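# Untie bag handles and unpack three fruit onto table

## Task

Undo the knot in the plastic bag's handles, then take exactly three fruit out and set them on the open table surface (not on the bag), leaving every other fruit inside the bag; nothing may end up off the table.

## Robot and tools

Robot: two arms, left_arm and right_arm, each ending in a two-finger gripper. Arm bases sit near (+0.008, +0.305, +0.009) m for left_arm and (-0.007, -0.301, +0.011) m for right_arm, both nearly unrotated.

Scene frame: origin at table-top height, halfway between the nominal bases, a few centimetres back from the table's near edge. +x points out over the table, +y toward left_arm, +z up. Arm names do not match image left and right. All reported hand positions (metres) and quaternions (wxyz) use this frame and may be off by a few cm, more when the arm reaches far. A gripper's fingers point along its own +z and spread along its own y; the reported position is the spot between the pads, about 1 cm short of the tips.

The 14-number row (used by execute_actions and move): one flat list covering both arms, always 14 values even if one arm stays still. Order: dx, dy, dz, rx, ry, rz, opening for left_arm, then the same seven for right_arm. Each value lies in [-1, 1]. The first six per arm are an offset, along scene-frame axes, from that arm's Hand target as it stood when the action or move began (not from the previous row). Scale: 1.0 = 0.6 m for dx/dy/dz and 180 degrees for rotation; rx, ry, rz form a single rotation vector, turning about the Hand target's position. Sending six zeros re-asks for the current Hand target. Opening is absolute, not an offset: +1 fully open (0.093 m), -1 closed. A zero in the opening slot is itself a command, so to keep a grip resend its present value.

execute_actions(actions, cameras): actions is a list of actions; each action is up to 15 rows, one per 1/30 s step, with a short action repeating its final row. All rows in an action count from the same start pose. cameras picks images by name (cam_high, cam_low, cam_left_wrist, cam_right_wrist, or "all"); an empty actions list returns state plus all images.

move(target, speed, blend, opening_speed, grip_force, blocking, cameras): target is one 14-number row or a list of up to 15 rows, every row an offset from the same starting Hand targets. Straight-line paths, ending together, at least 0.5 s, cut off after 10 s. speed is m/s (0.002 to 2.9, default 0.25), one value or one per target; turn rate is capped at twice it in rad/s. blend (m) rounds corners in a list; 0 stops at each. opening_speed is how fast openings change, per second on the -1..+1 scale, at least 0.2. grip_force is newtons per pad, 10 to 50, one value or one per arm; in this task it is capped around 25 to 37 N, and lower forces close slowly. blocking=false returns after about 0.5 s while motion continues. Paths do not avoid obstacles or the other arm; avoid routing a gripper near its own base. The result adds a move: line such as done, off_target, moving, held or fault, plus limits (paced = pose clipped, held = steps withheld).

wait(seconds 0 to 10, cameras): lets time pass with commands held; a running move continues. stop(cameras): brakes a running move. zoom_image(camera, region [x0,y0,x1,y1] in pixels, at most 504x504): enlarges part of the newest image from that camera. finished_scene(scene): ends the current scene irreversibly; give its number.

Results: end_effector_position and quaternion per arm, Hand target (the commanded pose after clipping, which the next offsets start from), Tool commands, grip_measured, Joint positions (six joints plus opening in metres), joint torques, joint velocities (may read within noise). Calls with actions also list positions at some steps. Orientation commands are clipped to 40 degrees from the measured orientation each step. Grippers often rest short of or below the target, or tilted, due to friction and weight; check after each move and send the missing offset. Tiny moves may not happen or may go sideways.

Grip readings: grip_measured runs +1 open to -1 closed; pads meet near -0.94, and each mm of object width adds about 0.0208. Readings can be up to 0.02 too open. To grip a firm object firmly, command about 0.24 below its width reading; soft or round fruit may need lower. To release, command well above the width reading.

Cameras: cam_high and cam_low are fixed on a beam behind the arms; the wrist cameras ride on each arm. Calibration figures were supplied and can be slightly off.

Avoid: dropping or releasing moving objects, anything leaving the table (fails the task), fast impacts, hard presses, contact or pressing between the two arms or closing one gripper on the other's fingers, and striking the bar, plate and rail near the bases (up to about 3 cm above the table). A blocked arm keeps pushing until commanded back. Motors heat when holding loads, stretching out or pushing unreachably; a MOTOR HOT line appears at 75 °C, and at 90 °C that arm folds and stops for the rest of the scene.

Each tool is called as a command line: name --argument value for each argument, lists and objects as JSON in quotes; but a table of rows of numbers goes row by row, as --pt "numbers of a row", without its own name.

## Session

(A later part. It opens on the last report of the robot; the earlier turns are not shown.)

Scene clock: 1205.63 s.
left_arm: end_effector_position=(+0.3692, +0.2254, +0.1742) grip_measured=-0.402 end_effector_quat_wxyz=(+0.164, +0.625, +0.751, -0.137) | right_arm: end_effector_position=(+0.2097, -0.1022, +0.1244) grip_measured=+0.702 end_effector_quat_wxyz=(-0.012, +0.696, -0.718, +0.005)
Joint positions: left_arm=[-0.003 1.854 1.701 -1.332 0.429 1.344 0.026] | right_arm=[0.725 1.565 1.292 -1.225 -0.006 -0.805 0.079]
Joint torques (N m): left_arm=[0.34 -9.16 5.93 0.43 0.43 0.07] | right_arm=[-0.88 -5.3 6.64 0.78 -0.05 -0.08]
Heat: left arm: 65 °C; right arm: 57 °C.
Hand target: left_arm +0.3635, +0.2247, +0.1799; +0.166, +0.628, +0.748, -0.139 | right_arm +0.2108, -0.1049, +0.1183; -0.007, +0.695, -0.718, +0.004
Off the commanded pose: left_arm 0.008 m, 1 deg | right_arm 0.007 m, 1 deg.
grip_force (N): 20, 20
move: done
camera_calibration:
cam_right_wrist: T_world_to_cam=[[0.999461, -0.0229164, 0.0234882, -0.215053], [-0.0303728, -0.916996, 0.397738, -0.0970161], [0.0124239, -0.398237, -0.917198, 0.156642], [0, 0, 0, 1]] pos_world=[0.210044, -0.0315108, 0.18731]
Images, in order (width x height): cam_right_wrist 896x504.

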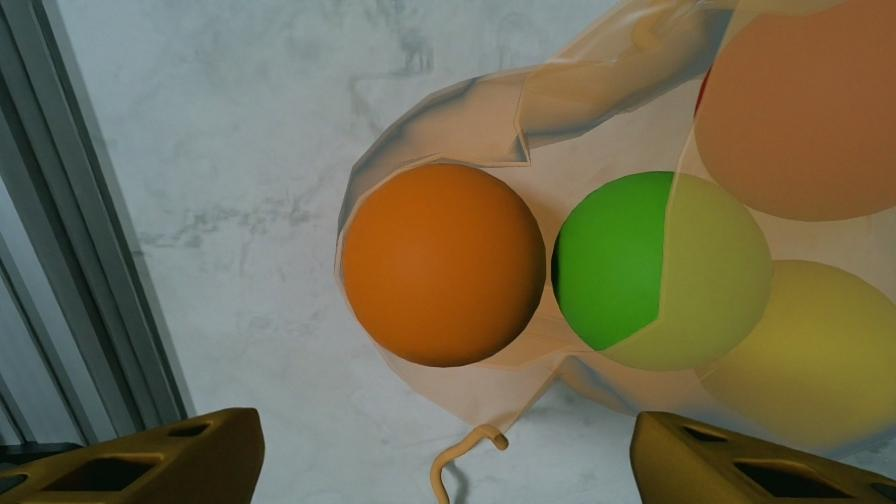

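execute_actions --actions '[]' --cameras '["cam_low","cam_high","cam_right_wrist"]'

zoom_image --camera "cam_low" --region '[220, 275, 370, 350]'

zoom_image --camera "cam_high" --region '[380, 130, 530, 250]'

zoom_image --camera "cam_right_wrist" --region '[300, 100, 600, 440]'

Scene clock: 1239.57 s.
left_arm: end_effector_position=(+0.3692, +0.2254, +0.1742) grip_measured=-0.402 end_effector_quat_wxyz=(+0.164, +0.625, +0.751, -0.137) | right_arm: end_effector_position=(+0.2097, -0.1022, +0.1244) grip_measured=+0.702 end_effector_quat_wxyz=(-0.012, +0.696, -0.718, +0.005)
Joint positions: left_arm=[-0.003 1.854 1.701 -1.332 0.429 1.344 0.026] | right_arm=[0.725 1.565 1.292 -1.225 -0.006 -0.805 0.079]
Joint velocities: within noise
Joint torques (N m): left_arm=[0.34 -9.17 5.91 0.44 0.44 0.06] | right_arm=[-0.9 -5.44 6.71 0.76 -0.04 -0.08]
Heat: left arm: 65 °C; right arm: 54 °C.
Hand target: left_arm +0.3635, +0.2247, +0.1799; +0.166, +0.628, +0.748, -0.139 | right_arm +0.2108, -0.1049, +0.1183; -0.007, +0.696, -0.718, +0.004
Tool commands: left_gripper/opening=-0.4 right_gripper/opening=+0.7
Off the commanded pose: left_arm 0.008 m, 1 deg | right_arm 0.007 m, 1 deg.
grip_force (N): 20, 20
camera_calibration:
cam_right_wrist: T_world_to_cam=[[0.999479, -0.0221554, 0.0234839, -0.214933], [-0.0296729, -0.917016, 0.397746, -0.097168], [0.0127229, -0.398236, -0.917195, 0.15658], [0, 0, 0, 1]] pos_world=[0.209945, -0.0315107, 0.18731]
Images, in order (width x height): cam_high 896x504, cam_low 896x504, cam_right_wrist 896x504.

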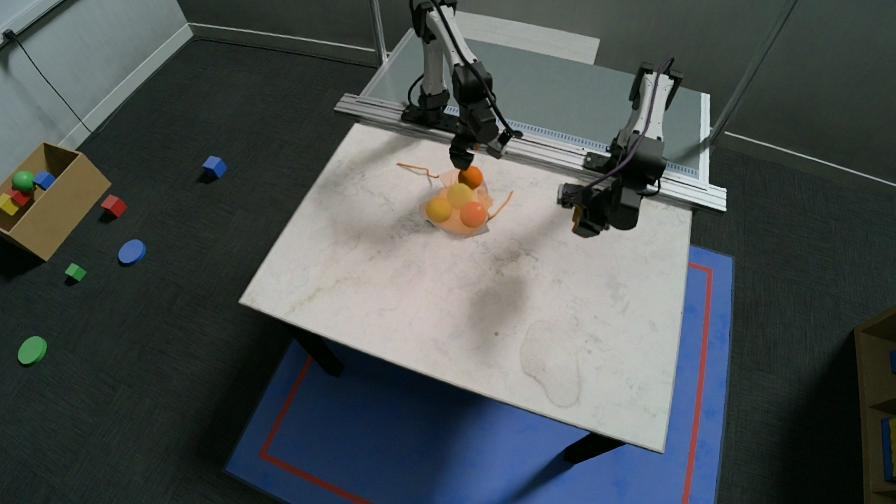

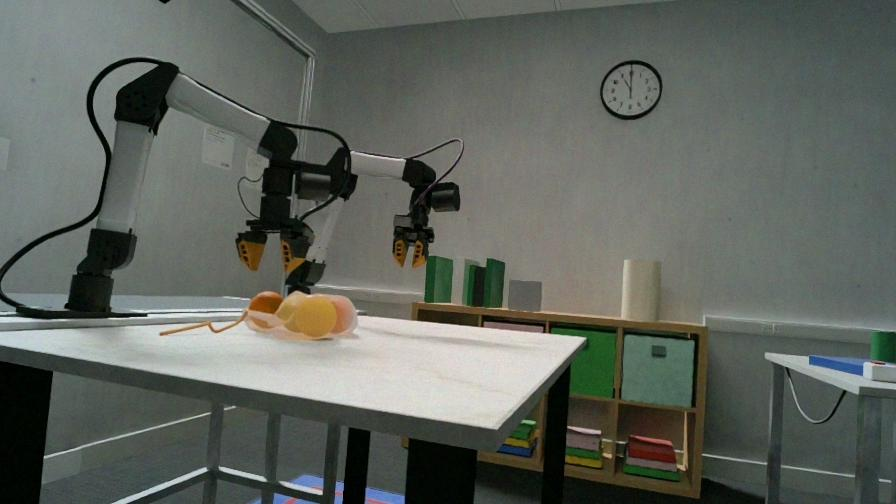

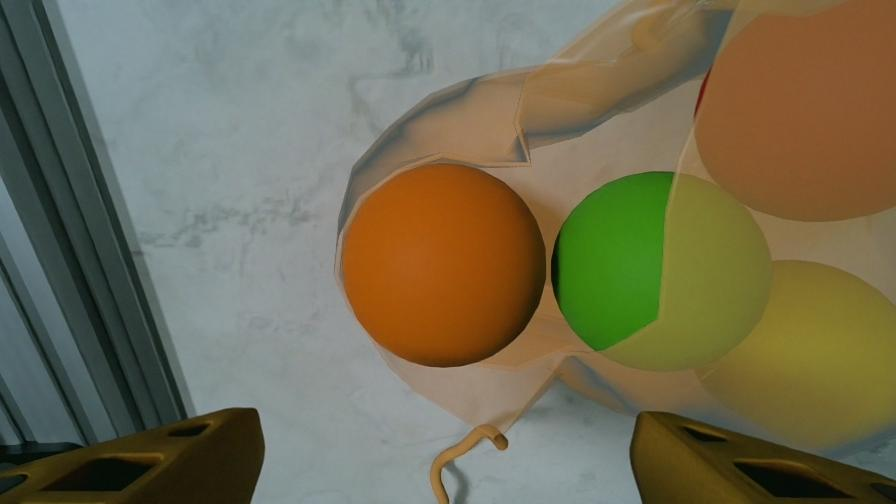

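Scaled by 3.360 from the camera's 896x504 image, which has a finer 1280x720 frame.

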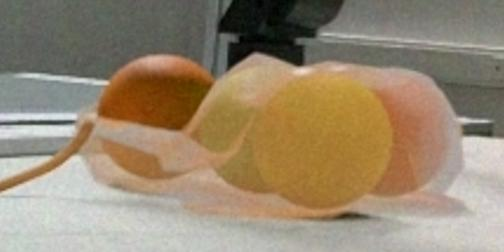

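Scaled by 3.360 from the camera's 896x504 image, which has a finer 1280x720 frame.

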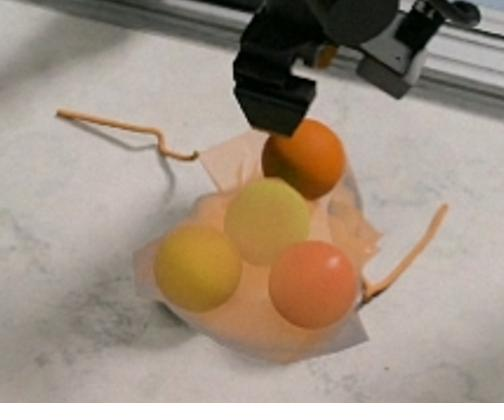

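Scaled by 1.482 from the camera's 896x504 image, which has a finer 1280x720 frame.

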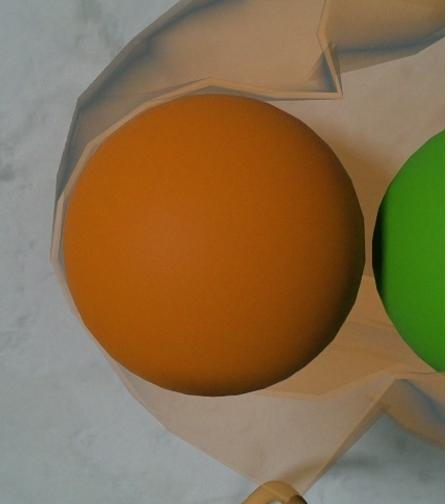

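move --target '[0,0,0,0,0,0,-0.4,0.0015,-0.002,-0.112,0,0,0,0.68]' --speed 0.1 --grip_force 22 --cameras '["cam_right_wrist"]'

Scene clock: 1259.37 s.
left_arm: end_effector_position=(+0.3692, +0.2254, +0.1742) grip_measured=-0.402 end_effector_quat_wxyz=(+0.164, +0.625, +0.751, -0.137) | right_arm: end_effector_position=(+0.2109, -0.1025, +0.0585) grip_measured=+0.682 end_effector_quat_wxyz=(-0.012, +0.696, -0.718, +0.005)
Joint positions: left_arm=[-0.003 1.854 1.701 -1.332 0.429 1.344 0.026] | right_arm=[0.725 1.621 1.084 -0.962 -0.006 -0.806 0.078]
Joint torques (N m): left_arm=[0.36 -9.21 5.96 0.44 0.45 0.06] | right_arm=[-0.94 -5.31 6.27 0.85 -0.06 -0.08]
Heat: left arm: 65 °C; right arm: 53 °C.
Hand target: left_arm +0.3635, +0.2247, +0.1799; +0.166, +0.628, +0.748, -0.139 | right_arm +0.2116, -0.1061, +0.0511; -0.007, +0.695, -0.719, +0.004
Off the commanded pose: left_arm 0.008 m, 1 deg | right_arm 0.008 m, 1 deg.
grip_force (N): 22, 22
move: done
camera_calibration:
cam_right_wrist: T_world_to_cam=[[0.999514, -0.0210442, 0.0230143, -0.214406], [-0.0284724, -0.916864, 0.398183, -0.0714091], [0.0127215, -0.398645, -0.917017, 0.0960097], [0, 0, 0, 1]] pos_world=[0.211047, -0.0317107, 0.121411]
Images, in order (width x height): cam_right_wrist 896x504.

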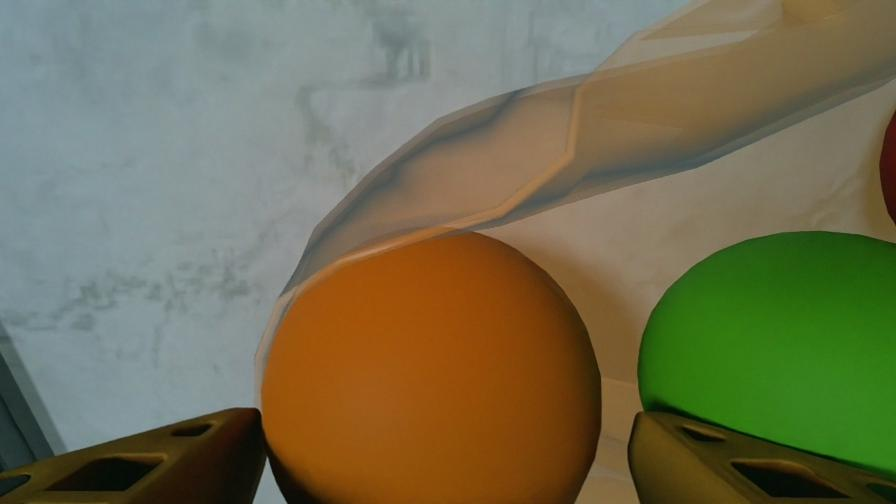

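move --target '[0,0,0,0,0,0,-0.4,-0.004,0,0,0,0,0,0.2]' --speed 0.08 --grip_force 22

move --target '[0,0,0,0,0,0,-0.4,-0.004,-0.02,0.08,0,0,0,0.2]' --speed 0.06 --cameras '["cam_right_wrist","cam_low"]'

zoom_image --camera "cam_low" --region '[220, 255, 370, 350]'

Scene clock: 1272.57 s.
left_arm: end_effector_position=(+0.3692, +0.2254, +0.1742) grip_measured=-0.402 end_effector_quat_wxyz=(+0.164, +0.625, +0.751, -0.137) | right_arm: end_effector_position=(+0.2101, -0.1032, +0.0564) grip_measured=+0.208 end_effector_quat_wxyz=(-0.011, +0.696, -0.718, +0.005)
Joint positions: left_arm=[-0.003 1.854 1.701 -1.332 0.429 1.344 0.026] | right_arm=[0.725 1.621 1.076 -0.954 -0.006 -0.806 0.055]
Joint torques (N m): left_arm=[0.34 -9.14 5.86 0.43 0.45 0.08] | right_arm=[-0.61 -5.83 6.38 0.78 -0.02 -0.04]
Heat: left arm: 65 °C; right arm: 52 °C.
Hand target: left_arm +0.3635, +0.2247, +0.1799; +0.166, +0.628, +0.748, -0.139 | right_arm +0.2093, -0.1061, +0.0512; -0.007, +0.695, -0.719, +0.004
Off the commanded pose: left_arm 0.008 m, 1 deg | right_arm 0.006 m, 1 deg.
grip_force (N): 22, 22
move: done

Scene clock: 1274.07 s.
left_arm: end_effector_position=(+0.3692, +0.2254, +0.1742) grip_measured=-0.402 end_effector_quat_wxyz=(+0.164, +0.625, +0.751, -0.137) | right_arm: end_effector_position=(+0.2028, -0.1190, +0.0841) grip_measured=+0.208 end_effector_quat_wxyz=(+0.009, +0.696, -0.718, +0.004)
Joint positions: left_arm=[-0.003 1.854 1.701 -1.332 0.429 1.344 0.026] | right_arm=[0.699 1.568 1.133 -1.106 -0.006 -0.831 0.055]
Joint torques (N m): left_arm=[0.38 -9.16 5.93 0.43 0.45 0.07] | right_arm=[-0.87 -8.79 11.08 0.25 -0.05 -0.11]
Heat: left arm: 65 °C; right arm: 53 °C.
Hand target: left_arm +0.3635, +0.2247, +0.1799; +0.166, +0.628, +0.748, -0.139 | right_arm +0.2070, -0.1181, +0.0993; -0.007, +0.695, -0.719, +0.004
Off the commanded pose: left_arm 0.008 m, 1 deg | right_arm 0.016 m, 2 deg.
grip_force (N): 22, 22
move: off_target (right_arm)
camera_calibration:
cam_right_wrist: T_world_to_cam=[[0.999709, -0.0229548, -0.00743492, -0.204961], [-0.0176123, -0.904826, 0.425417, -0.100013], [-0.0164927, -0.425162, -0.904967, 0.114727], [0, 0, 0, 1]] pos_world=[0.205032, -0.0464218, 0.144848]
Images, in order (width x height): cam_low 896x504, cam_right_wrist 896x504.

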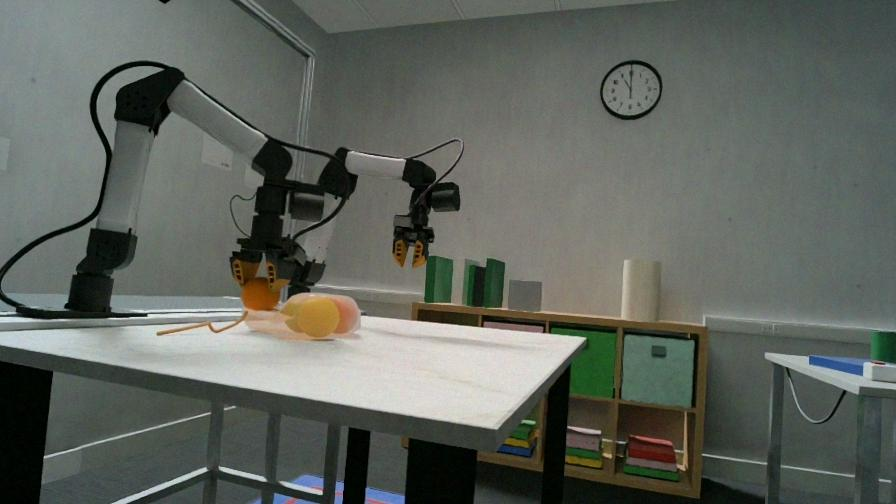

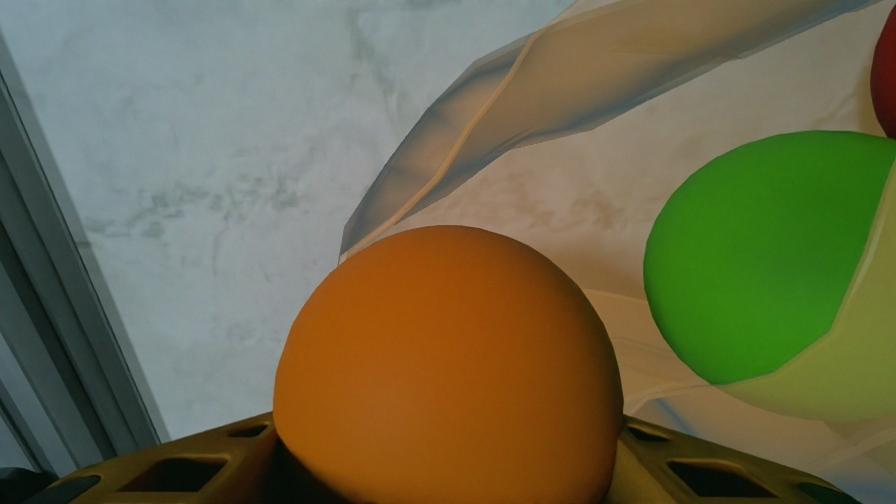

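Scaled by 3.360 from the camera's 896x504 image, which has a finer 1280x720 frame.

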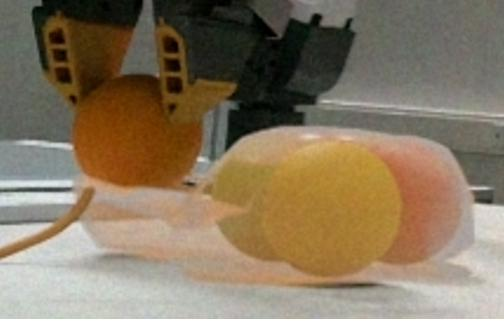

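move --pt "0 0 0 0 0 0 -0.4 -0.01 -0.06 0.07 0 0 0 0.2" --pt "0 0 0 0 0 0 -0.4 0.155 -0.5 0.07 0 0 -0.4 0.2" --speed 0.14 --blend 0.03 --cameras '["cam_right_wrist","cam_high"]'

Scene clock: 1302.90 s.
left_arm: end_effector_position=(+0.3692, +0.2254, +0.1742) grip_measured=-0.402 end_effector_quat_wxyz=(+0.164, +0.625, +0.751, -0.137) | right_arm: end_effector_position=(+0.2966, -0.4147, +0.1360) grip_measured=+0.208 end_effector_quat_wxyz=(-0.001, -0.150, +0.989, -0.010)
Joint positions: left_arm=[-0.003 1.854 1.701 -1.332 0.429 1.344 0.026] | right_arm=[-0.402 1.748 1.495 -1.3 -0.031 -0.695 0.055]
Joint torques (N m): left_arm=[0.39 -9.17 5.9 0.45 0.45 0.07] | right_arm=[-1.01 -6.52 11.67 0.31 -0.11 0.08]
Heat: left arm: 65 °C; right arm: 55 °C.
Hand target: left_arm +0.3635, +0.2247, +0.1799; +0.166, +0.628, +0.748, -0.139 | right_arm +0.2999, -0.4181, +0.1413; +0.003, -0.140, +0.990, -0.008
Off the commanded pose: left_arm 0.008 m, 1 deg | right_arm 0.007 m, 1 deg.
grip_force (N): 22, 22
move: done; blend cut to 0.0279 m at target 1
camera_calibration:
cam_right_wrist: T_world_to_cam=[[0.30582, -0.951877, 0.0200886, -0.488297], [-0.869984, -0.270813, 0.412054, 0.129522], [-0.386784, -0.143491, -0.910938, 0.264993], [0, 0, 0, 1]] pos_world=[0.364508, -0.391699, 0.197832]
Images, in order (width x height): cam_high 896x504, cam_right_wrist 896x504.

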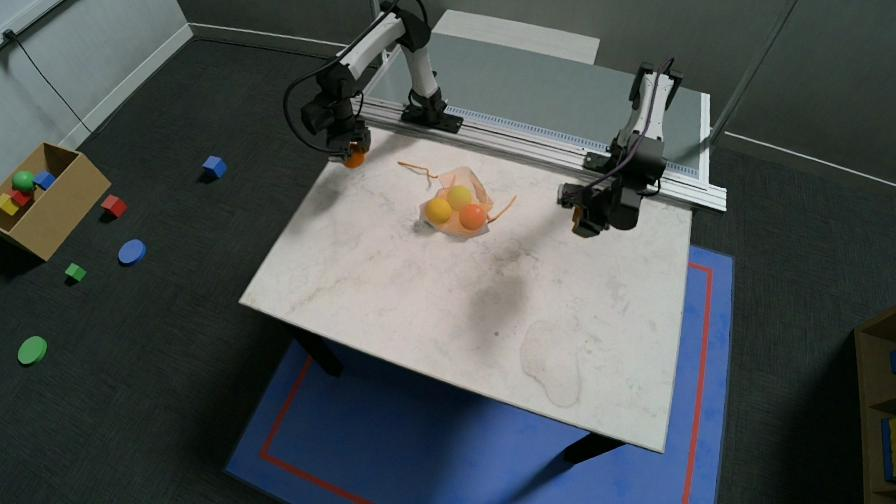

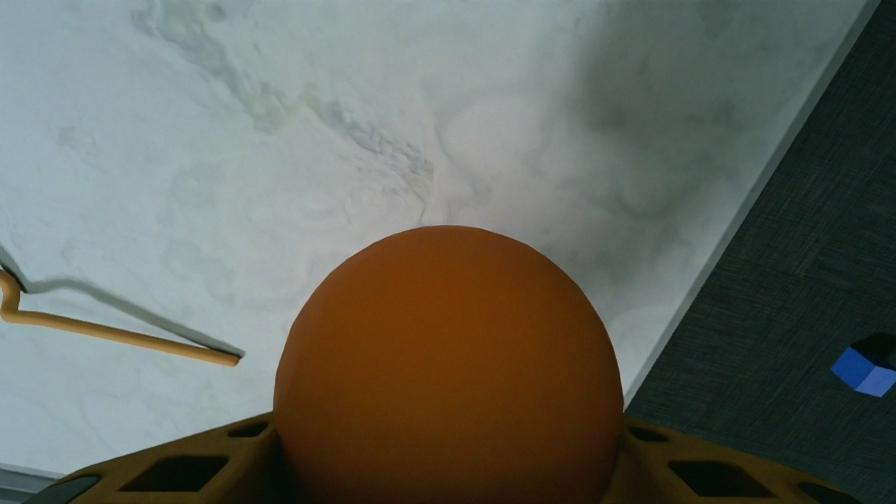

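move --target '[0,0,0,0,0,0,-0.4,0,0,-0.13,0,0,0,0.2]' --speed 0.08 --cameras '["cam_low"]'

zoom_image --camera "cam_low" --region '[60, 235, 260, 360]'

Scene clock: 1313.23 s.
left_arm: end_effector_position=(+0.3692, +0.2254, +0.1742) grip_measured=-0.402 end_effector_quat_wxyz=(+0.164, +0.625, +0.751, -0.137) | right_arm: end_effector_position=(+0.2986, -0.4191, +0.0690) grip_measured=+0.208 end_effector_quat_wxyz=(+0.001, -0.144, +0.990, -0.012)
Joint positions: left_arm=[-0.003 1.854 1.701 -1.332 0.429 1.344 0.026] | right_arm=[-0.402 1.795 1.282 -1.036 -0.031 -0.682 0.055]
Joint torques (N m): left_arm=[0.29 -9.18 5.87 0.44 0.44 0.08] | right_arm=[-0.14 -6.97 6.75 0.74 -0.1 0.1]
Heat: left arm: 65 °C; right arm: 57 °C.
Hand target: left_arm +0.3635, +0.2247, +0.1799; +0.166, +0.628, +0.748, -0.139 | right_arm +0.2999, -0.4180, +0.0632; +0.003, -0.140, +0.990, -0.008
Off the commanded pose: left_arm 0.008 m, 1 deg | right_arm 0.006 m, 1 deg.
grip_force (N): 22, 22
move: done
Images, in order (width x height): cam_low 896x504.

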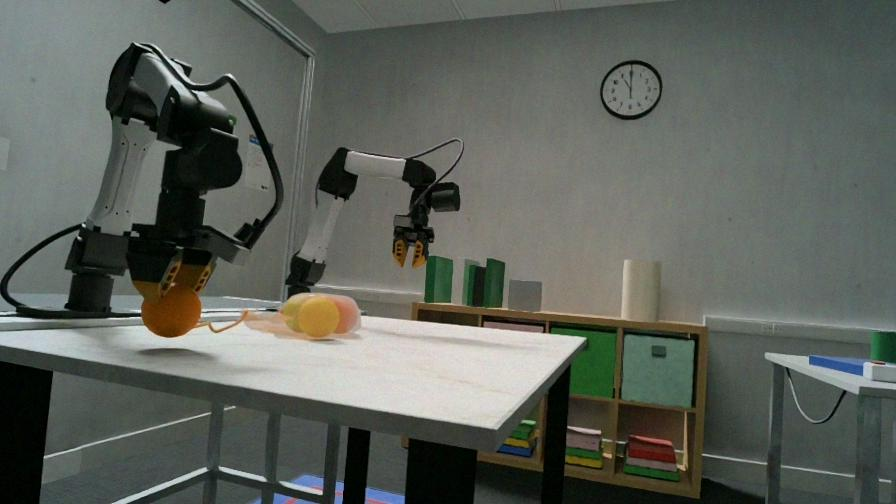

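Scaled by 2.520 from the camera's 896x504 image, which has a finer 1280x720 frame.

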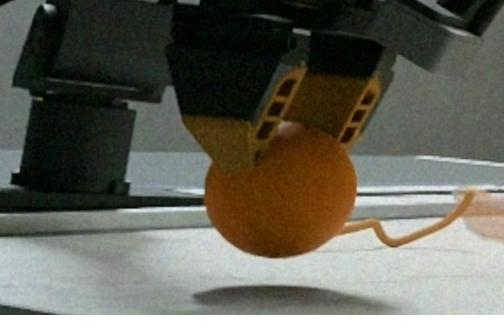

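move --target '[0,0,0,0,0,0,-0.4,0,0,-0.02,0,0,0,0.2]' --speed 0.05 --cameras '["cam_low"]'

zoom_image --camera "cam_low" --region '[110, 265, 230, 360]'

Scene clock: 1324.30 s.
left_arm: end_effector_position=(+0.3692, +0.2254, +0.1742) grip_measured=-0.402 end_effector_quat_wxyz=(+0.164, +0.625, +0.751, -0.137) | right_arm: end_effector_position=(+0.2990, -0.4199, +0.0578) grip_measured=+0.208 end_effector_quat_wxyz=(+0.003, -0.143, +0.990, -0.012)
Joint positions: left_arm=[-0.003 1.854 1.701 -1.332 0.429 1.344 0.026] | right_arm=[-0.402 1.807 1.252 -0.99 -0.031 -0.681 0.055]
Joint torques (N m): left_arm=[0.31 -9.17 5.91 0.44 0.45 0.07] | right_arm=[0.13 -6.8 6.6 0.77 -0.13 0.06]
Heat: left arm: 65 °C; right arm: 56 °C.
Hand target: left_arm +0.3635, +0.2247, +0.1799; +0.166, +0.628, +0.748, -0.139 | right_arm +0.2999, -0.4181, +0.0512; +0.003, -0.140, +0.990, -0.008
Off the commanded pose: left_arm 0.008 m, 1 deg | right_arm 0.007 m, 1 deg.
grip_force (N): 22, 22
move: done
Images, in order (width x height): cam_low 896x504.

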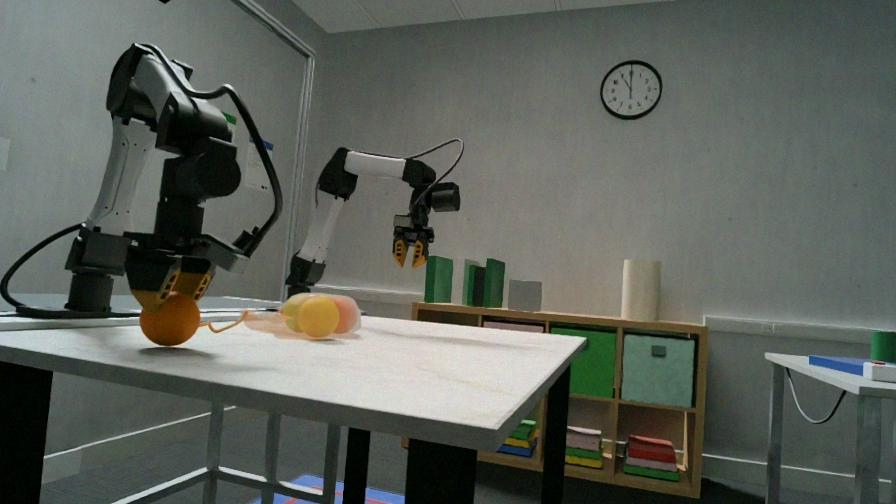

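Scaled by 4.200 from the camera's 896x504 image, which has a finer 1280x720 frame.

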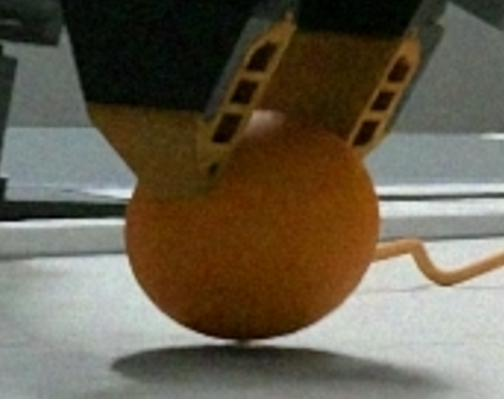

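move --pt "0 0 0 0 0 0 -0.4 0 0 -0.0085 0 0 0 0.2" --pt "0 0 0 0 0 0 -0.4 0 0 -0.0085 0 0 0 0.9" --speed 0.04 --opening_speed 0.25 --cameras '["cam_low"]'

zoom_image --camera "cam_low" --region '[110, 265, 230, 360]'

Scene clock: 1335.13 s.
left_arm: end_effector_position=(+0.3692, +0.2254, +0.1742) grip_measured=-0.402 end_effector_quat_wxyz=(+0.164, +0.625, +0.751, -0.137) | right_arm: end_effector_position=(+0.3006, -0.4206, +0.0548) grip_measured=+0.898 end_effector_quat_wxyz=(+0.006, -0.143, +0.990, -0.014)
Joint positions: left_arm=[-0.003 1.854 1.701 -1.332 0.429 1.344 0.026] | right_arm=[-0.402 1.81 1.242 -0.97 -0.032 -0.679 0.088]
Joint torques (N m): left_arm=[0.35 -9.17 5.94 0.45 0.45 0.07] | right_arm=[0.16 -6.41 6.15 0.78 -0.14 0.09]
Heat: left arm: 65 °C; right arm: 55 °C.
Hand target: left_arm +0.3635, +0.2247, +0.1799; +0.166, +0.628, +0.748, -0.139 | right_arm +0.3000, -0.4181, +0.0462; +0.003, -0.140, +0.990, -0.008
Off the commanded pose: left_arm 0.008 m, 1 deg | right_arm 0.009 m, 1 deg.
grip_force (N): 22, 22
move: done
Images, in order (width x height): cam_low 896x504.

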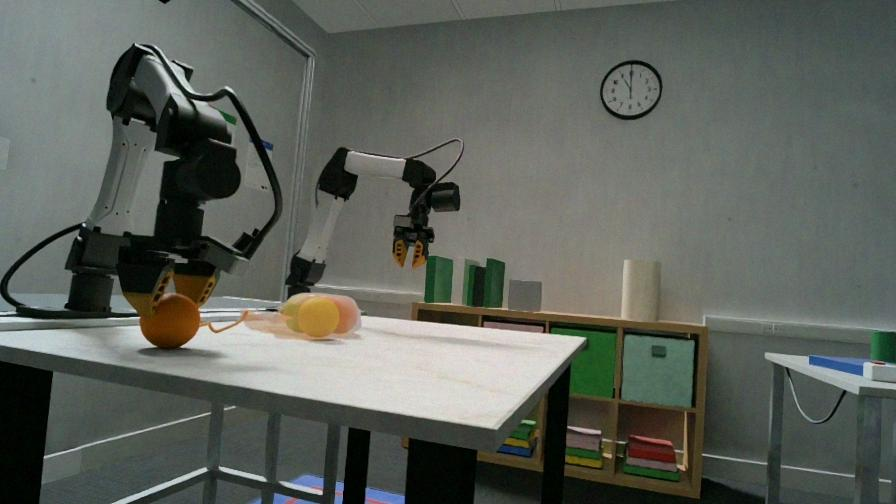

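Scaled by 4.200 from the camera's 896x504 image, which has a finer 1280x720 frame.

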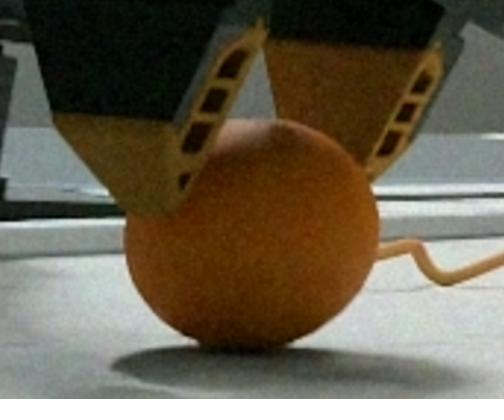

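move --pt "0 0 0 0 0 0 -0.4 0 0 0.16 0 0 0 0.9" --pt "0 0 0 0 0 0 -0.4 -0.07 0.53 0.19 0 0 0.4 0.6" --speed 0.25 --blend 0.04 --cameras '["cam_right_wrist","cam_high"]'

zoom_image --camera "cam_high" --region '[380, 130, 530, 250]'

Scene clock: 1348.27 s.
left_arm: end_effector_position=(+0.3692, +0.2254, +0.1742) grip_measured=-0.402 end_effector_quat_wxyz=(+0.164, +0.625, +0.751, -0.137) | right_arm: end_effector_position=(+0.2560, -0.1001, +0.1553) grip_measured=+0.602 end_effector_quat_wxyz=(-0.010, +0.691, -0.722, -0.001)
Joint positions: left_arm=[-0.003 1.854 1.701 -1.332 0.429 1.344 0.026] | right_arm=[0.623 1.711 1.576 -1.37 -0.025 -0.895 0.074]
Joint torques (N m): left_arm=[0.32 -9.16 5.89 0.44 0.45 0.07] | right_arm=[0.09 -6.45 11.45 0.32 0.1 -0.09]
Heat: left arm: 65 °C; right arm: 54 °C.
Hand target: left_arm +0.3635, +0.2247, +0.1799; +0.166, +0.628, +0.748, -0.139 | right_arm +0.2580, -0.1001, +0.1603; -0.007, +0.695, -0.719, +0.004
Off the commanded pose: left_arm 0.008 m, 1 deg | right_arm 0.005 m, 1 deg.
grip_force (N): 22, 22
move: done
camera_calibration:
cam_right_wrist: T_world_to_cam=[[0.999338, -0.0344208, 0.0118066, -0.261261], [-0.0362915, -0.918946, 0.39271, -0.103923], [-0.00266775, -0.392878, -0.919587, 0.19009], [0, 0, 0, 1]] pos_world=[0.257824, -0.02981, 0.2187]
Images, in order (width x height): cam_high 896x504, cam_right_wrist 896x504.

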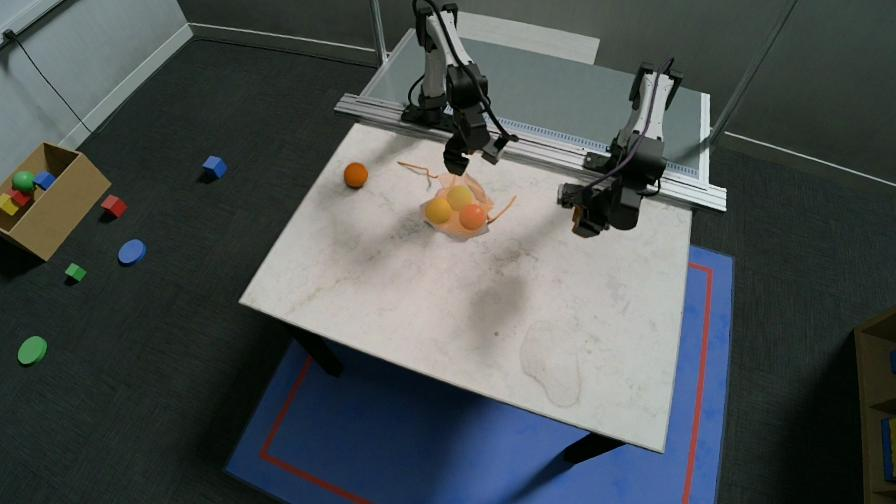

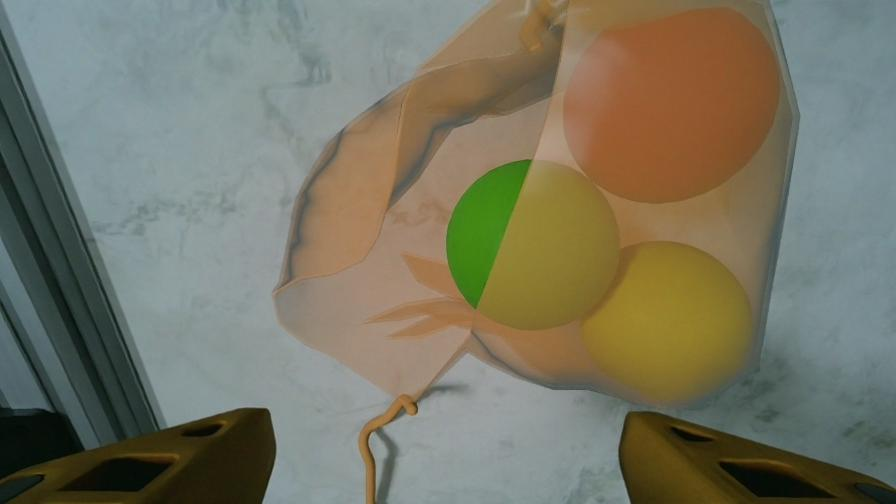

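Scaled by 3.360 from the camera's 896x504 image, which has a finer 1280x720 frame.

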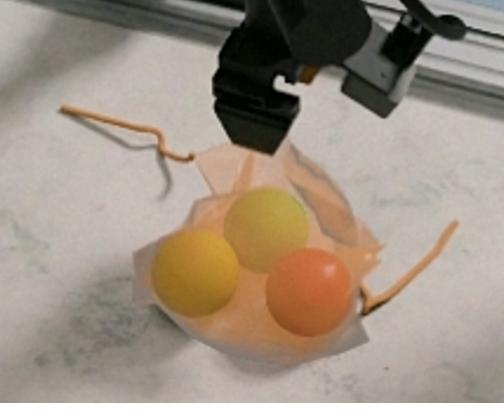

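move --target '[0,0,0,0,0,0,-0.4,0.139,0.002,-0.06,0,0,0,-1]' --speed 0.2 --grip_force 50 --cameras '["cam_right_wrist"]'

Scene clock: 1393.70 s.
left_arm: end_effector_position=(+0.3692, +0.2254, +0.1742) grip_measured=-0.402 end_effector_quat_wxyz=(+0.164, +0.625, +0.751, -0.137) | right_arm: end_effector_position=(+0.3331, -0.0996, +0.1201) grip_measured=-0.987 end_effector_quat_wxyz=(+0.002, +0.694, -0.719, -0.001)
Joint positions: left_arm=[-0.003 1.854 1.701 -1.332 0.429 1.344 0.026] | right_arm=[0.509 1.995 1.812 -1.349 -0.025 -1.018 0]
Joint torques (N m): left_arm=[0.35 -9.14 5.9 0.44 0.44 0.07] | right_arm=[-0.66 -8.88 11.4 0.53 0.01 -0.09]
Heat: left arm: 65 °C; right arm: 56 °C.
Hand target: left_arm +0.3635, +0.2247, +0.1799; +0.166, +0.628, +0.748, -0.139 | right_arm +0.3413, -0.0988, +0.1242; -0.007, +0.696, -0.718, +0.004
Off the commanded pose: left_arm 0.008 m, 1 deg | right_arm 0.009 m, 1 deg.
move: done
camera_calibration:
cam_right_wrist: T_world_to_cam=[[0.999649, -0.0260881, -0.00459905, -0.335207], [-0.021911, -0.911855, 0.409926, -0.0929456], [-0.0148879, -0.409682, -0.912107, 0.159592], [0, 0, 0, 1]] pos_world=[0.335429, -0.028116, 0.182124]
Images, in order (width x height): cam_right_wrist 896x504.

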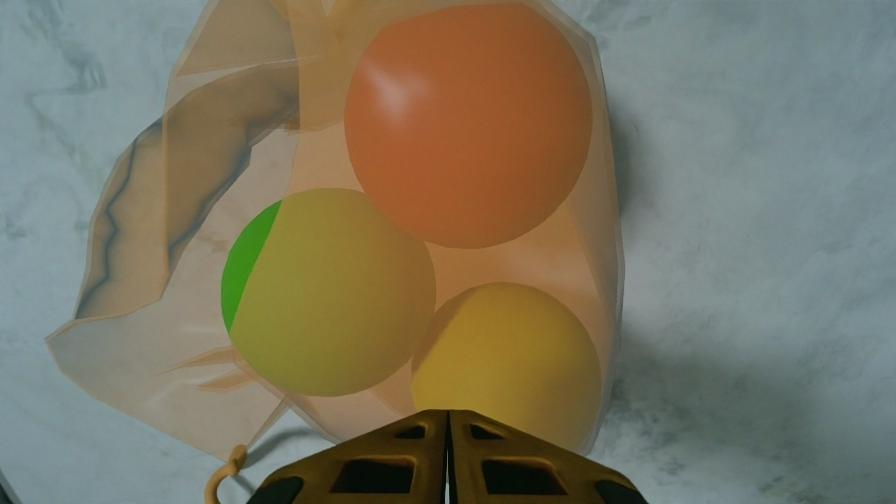

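move --target '[0,0,0,0,0,0,-0.4,-0.004,0.001,-0.124,0,0,0,-1]' --speed 0.08 --cameras '["cam_right_wrist"]'

Scene clock: 1413.33 s.
left_arm: end_effector_position=(+0.3692, +0.2254, +0.1742) grip_measured=-0.402 end_effector_quat_wxyz=(+0.164, +0.625, +0.751, -0.137) | right_arm: end_effector_position=(+0.3424, -0.0959, +0.0621) grip_measured=-0.987 end_effector_quat_wxyz=(-0.021, +0.695, -0.719, +0.005)
Joint positions: left_arm=[-0.003 1.854 1.701 -1.332 0.429 1.344 0.026] | right_arm=[0.509 2.012 1.605 -1.078 -0.025 -1.019 0]
Joint torques (N m): left_arm=[0.38 -9.2 5.9 0.47 0.44 0.06] | right_arm=[0.01 -8.25 5.97 0.76 0.03 0.01]
Heat: left arm: 65 °C; right arm: 56 °C.
Hand target: left_arm +0.3635, +0.2247, +0.1799; +0.166, +0.628, +0.748, -0.139 | right_arm +0.3389, -0.0982, +0.0498; -0.007, +0.696, -0.718, +0.004
Off the commanded pose: left_arm 0.008 m, 1 deg | right_arm 0.013 m, 2 deg.
move: off_target (right_arm)
camera_calibration:
cam_right_wrist: T_world_to_cam=[[0.999054, -0.0245625, 0.035873, -0.346873], [-0.0365563, -0.921222, 0.387317, -0.060085], [0.0235335, -0.388262, -0.921249, 0.0977819], [0, 0, 0, 1]] pos_world=[0.342048, -0.0259067, 0.125797]
Images, in order (width x height): cam_right_wrist 896x504.

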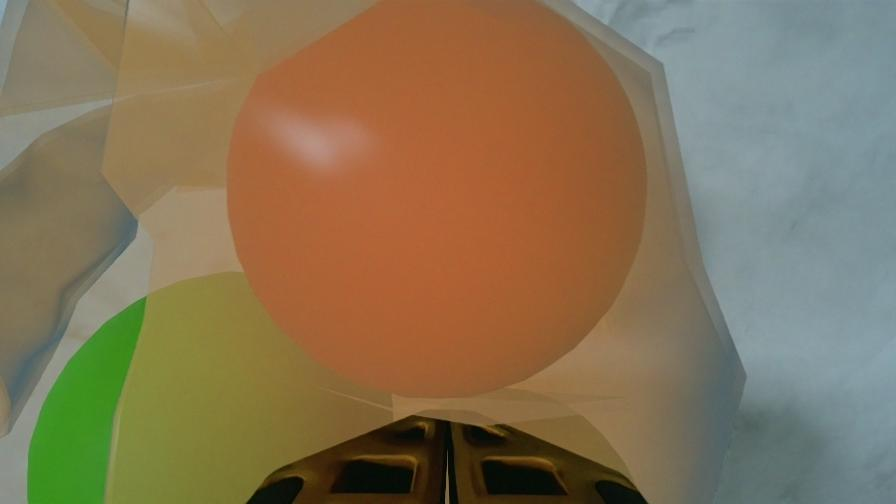

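move --pt "0 0 0 0 0 0 -0.4 -0.008 0.0 -0.025 0 0 0 -1" --pt "0 0 0 0 0 0 -0.4 -0.075 0.0 -0.025 0 0 0 -1" --speed 0.05 --cameras '["cam_right_wrist", "cam_high"]'

zoom_image --camera "cam_high" --region '[380, 130, 530, 250]'

Scene clock: 1424.87 s.
left_arm: end_effector_position=(+0.3692, +0.2254, +0.1742) grip_measured=-0.402 end_effector_quat_wxyz=(+0.164, +0.625, +0.751, -0.137) | right_arm: end_effector_position=(+0.2936, -0.0994, +0.0255) grip_measured=-0.987 end_effector_quat_wxyz=(+0.009, +0.697, -0.717, -0.003)
Joint positions: left_arm=[-0.003 1.854 1.701 -1.332 0.429 1.344 0.026] | right_arm=[0.571 1.947 1.36 -0.957 -0.023 -0.962 0]
Joint torques (N m): left_arm=[0.35 -9.17 5.91 0.45 0.45 0.06] | right_arm=[0.23 -12.82 6.06 0.63 0.03 0.09]
Heat: left arm: 65 °C; right arm: 55 °C.
Hand target: left_arm +0.3635, +0.2247, +0.1799; +0.166, +0.628, +0.748, -0.139 | right_arm +0.2939, -0.0982, +0.0348; -0.007, +0.695, -0.719, +0.004
Off the commanded pose: left_arm 0.008 m, 1 deg | right_arm 0.009 m, 2 deg.
move: done
camera_calibration:
cam_right_wrist: T_world_to_cam=[[0.999657, -0.0203946, -0.0164013, -0.295265], [-0.0117211, -0.909207, 0.416179, -0.057768], [-0.0234, -0.415844, -0.909135, 0.0746125], [0, 0, 0, 1]] pos_world=[0.296233, -0.0275177, 0.0870319]
Images, in order (width x height): cam_high 896x504, cam_right_wrist 896x504.

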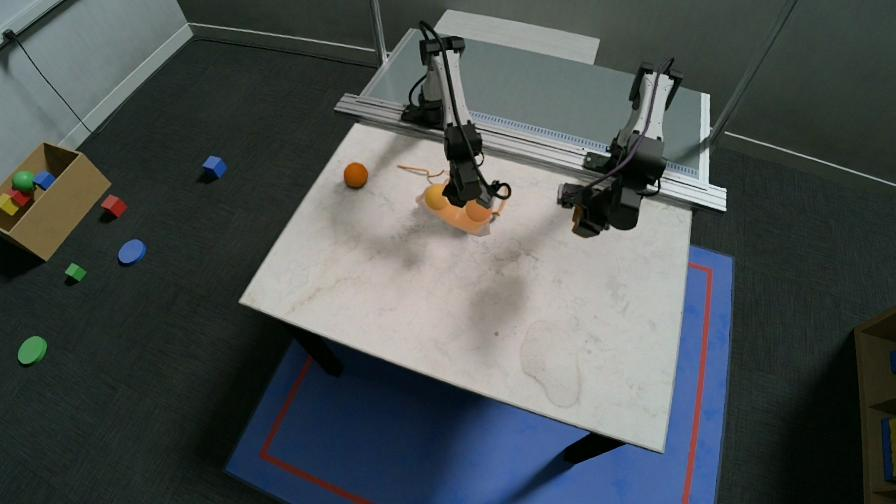

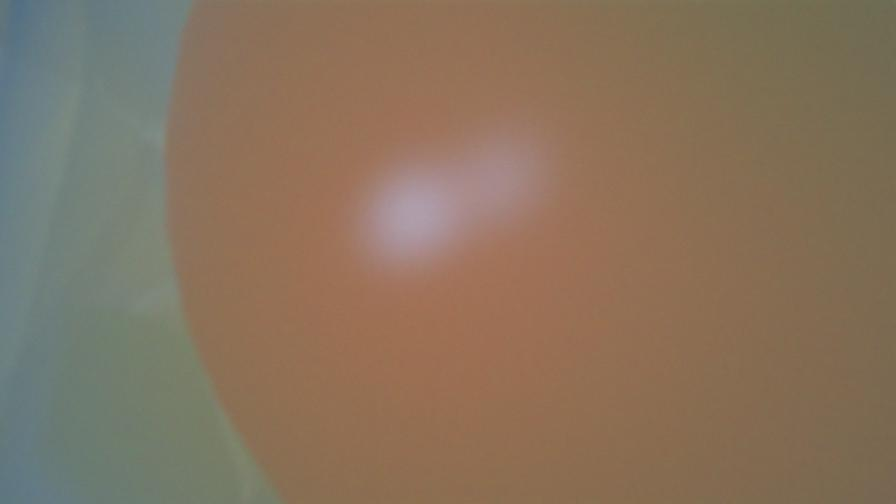

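Scaled by 3.360 from the camera's 896x504 image, which has a finer 1280x720 frame.

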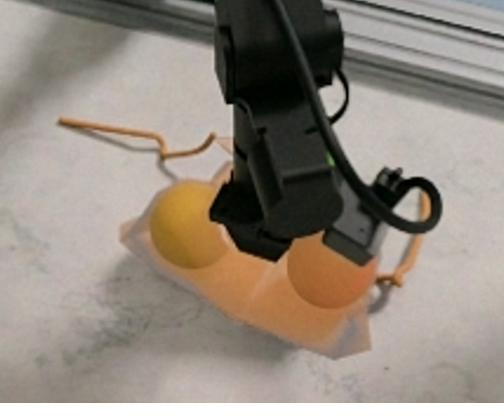

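move --pt "0 0 0 0 0 0 -0.4 0.01 0.0 0.1 0 0 0 -1" --pt "0 0 0 0 0 0 -0.4 -0.02 0.0 0.24 0 0 0 -0.3" --speed 0.1 --blend 0.02 --cameras '["cam_right_wrist", "cam_high"]'

zoom_image --camera "cam_high" --region '[380, 130, 530, 250]'

Scene clock: 1434.47 s.
left_arm: end_effector_position=(+0.3692, +0.2254, +0.1742) grip_measured=-0.402 end_effector_quat_wxyz=(+0.164, +0.625, +0.751, -0.137) | right_arm: end_effector_position=(+0.2835, -0.0984, +0.1603) grip_measured=-0.302 end_effector_quat_wxyz=(+0.010, +0.696, -0.718, -0.003)
Joint positions: left_arm=[-0.003 1.854 1.701 -1.332 0.429 1.344 0.026] | right_arm=[0.581 1.846 1.766 -1.466 -0.023 -0.951 0.031]
Joint torques (N m): left_arm=[0.38 -9.17 5.87 0.45 0.45 0.07] | right_arm=[0.29 -11.49 11.08 0.2 0.05 0.09]
Heat: left arm: 65 °C; right arm: 55 °C.
Hand target: left_arm +0.3635, +0.2247, +0.1799; +0.166, +0.628, +0.748, -0.139 | right_arm +0.2819, -0.0982, +0.1787; -0.007, +0.695, -0.718, +0.004
Off the commanded pose: left_arm 0.008 m, 1 deg | right_arm 0.019 m, 2 deg.
move: off_target (right_arm); target 2's new opening was sent with right_arm's hand 0.019 m and 2 deg from that target
camera_calibration:
cam_right_wrist: T_world_to_cam=[[0.999585, -0.0219984, -0.0186216, -0.282663], [-0.0122248, -0.9087, 0.417271, -0.113029], [-0.0261008, -0.41687, -0.908591, 0.197925], [0, 0, 0, 1]] pos_world=[0.286329, -0.0264184, 0.221733]
Images, in order (width x height): cam_high 896x504, cam_right_wrist 896x504.

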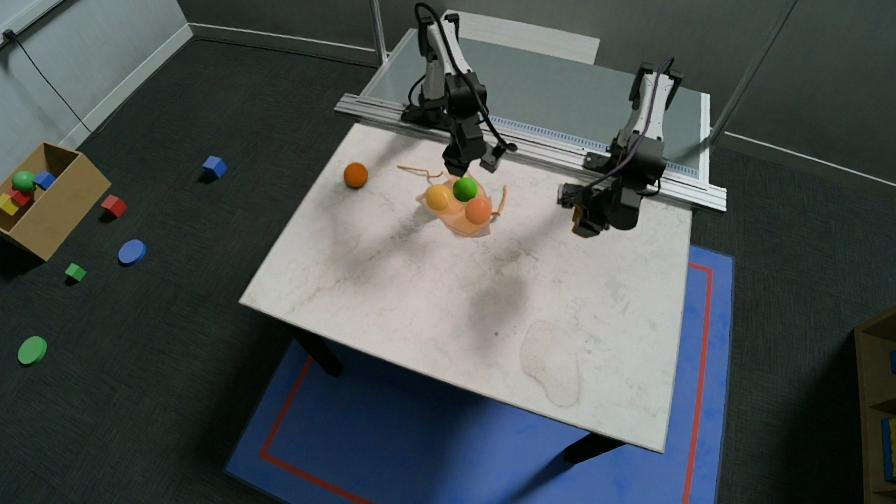

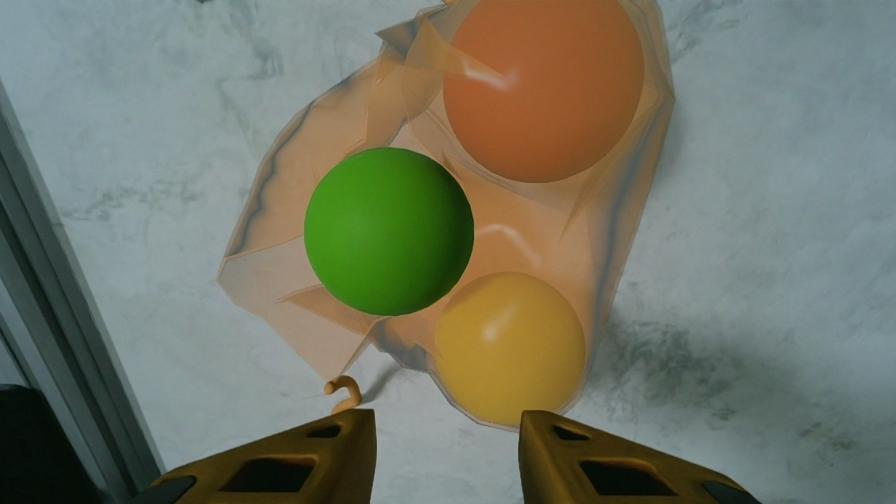

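Scaled by 3.360 from the camera's 896x504 image, which has a finer 1280x720 frame.

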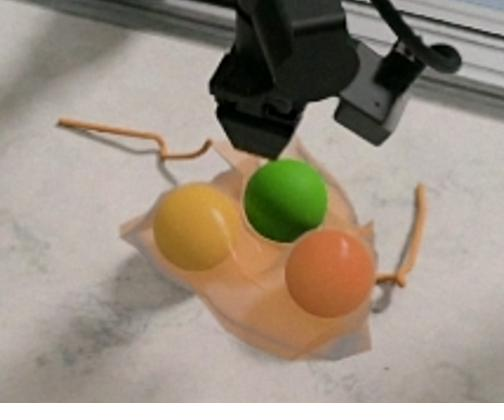

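move --target '[0,0,0,0,0,0,-0.4,-0.044,-0.003,-0.135,0,0,0,0.7]' --speed 0.15 --cameras '["cam_right_wrist"]'

Scene clock: 1446.93 s.
left_arm: end_effector_position=(+0.3692, +0.2254, +0.1742) grip_measured=-0.402 end_effector_quat_wxyz=(+0.164, +0.625, +0.751, -0.137) | right_arm: end_effector_position=(+0.2560, -0.1000, +0.0911) grip_measured=+0.698 end_effector_quat_wxyz=(+0.008, +0.696, -0.718, -0.003)
Joint positions: left_arm=[-0.003 1.854 1.701 -1.332 0.429 1.344 0.026] | right_arm=[0.628 1.76 1.381 -1.161 -0.023 -0.904 0.079]
Joint torques (N m): left_arm=[0.34 -9.16 5.9 0.43 0.46 0.05] | right_arm=[0.29 -11.08 6.54 0.61 0.06 0.11]
Heat: left arm: 65 °C; right arm: 56 °C.
Hand target: left_arm +0.3635, +0.2247, +0.1799; +0.166, +0.628, +0.748, -0.139 | right_arm +0.2555, -0.1001, +0.0977; -0.007, +0.695, -0.719, +0.004
Off the commanded pose: left_arm 0.008 m, 1 deg | right_arm 0.007 m, 2 deg.
move: done
camera_calibration:
cam_right_wrist: T_world_to_cam=[[0.99964, -0.0214917, -0.0160434, -0.256794], [-0.0129231, -0.910167, 0.414039, -0.0855742], [-0.0235006, -0.413683, -0.910118, 0.133408], [0, 0, 0, 1]] pos_world=[0.258731, -0.028217, 0.152729]
Images, in order (width x height): cam_right_wrist 896x504.

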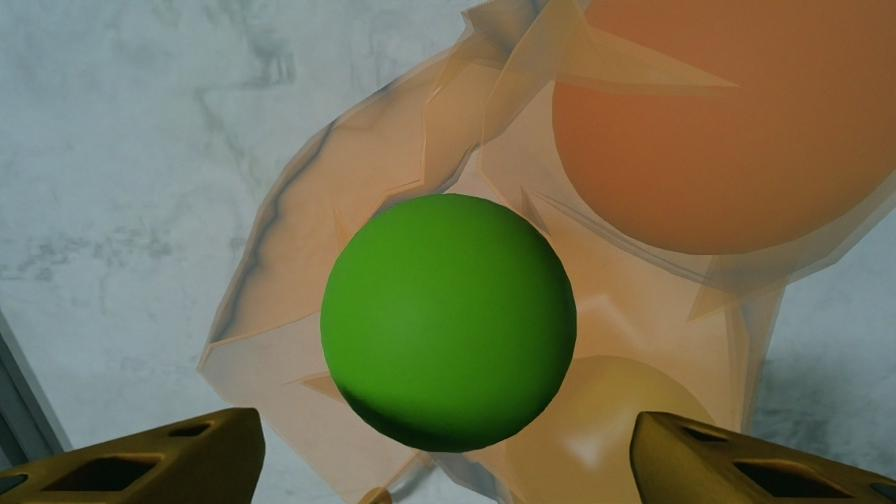

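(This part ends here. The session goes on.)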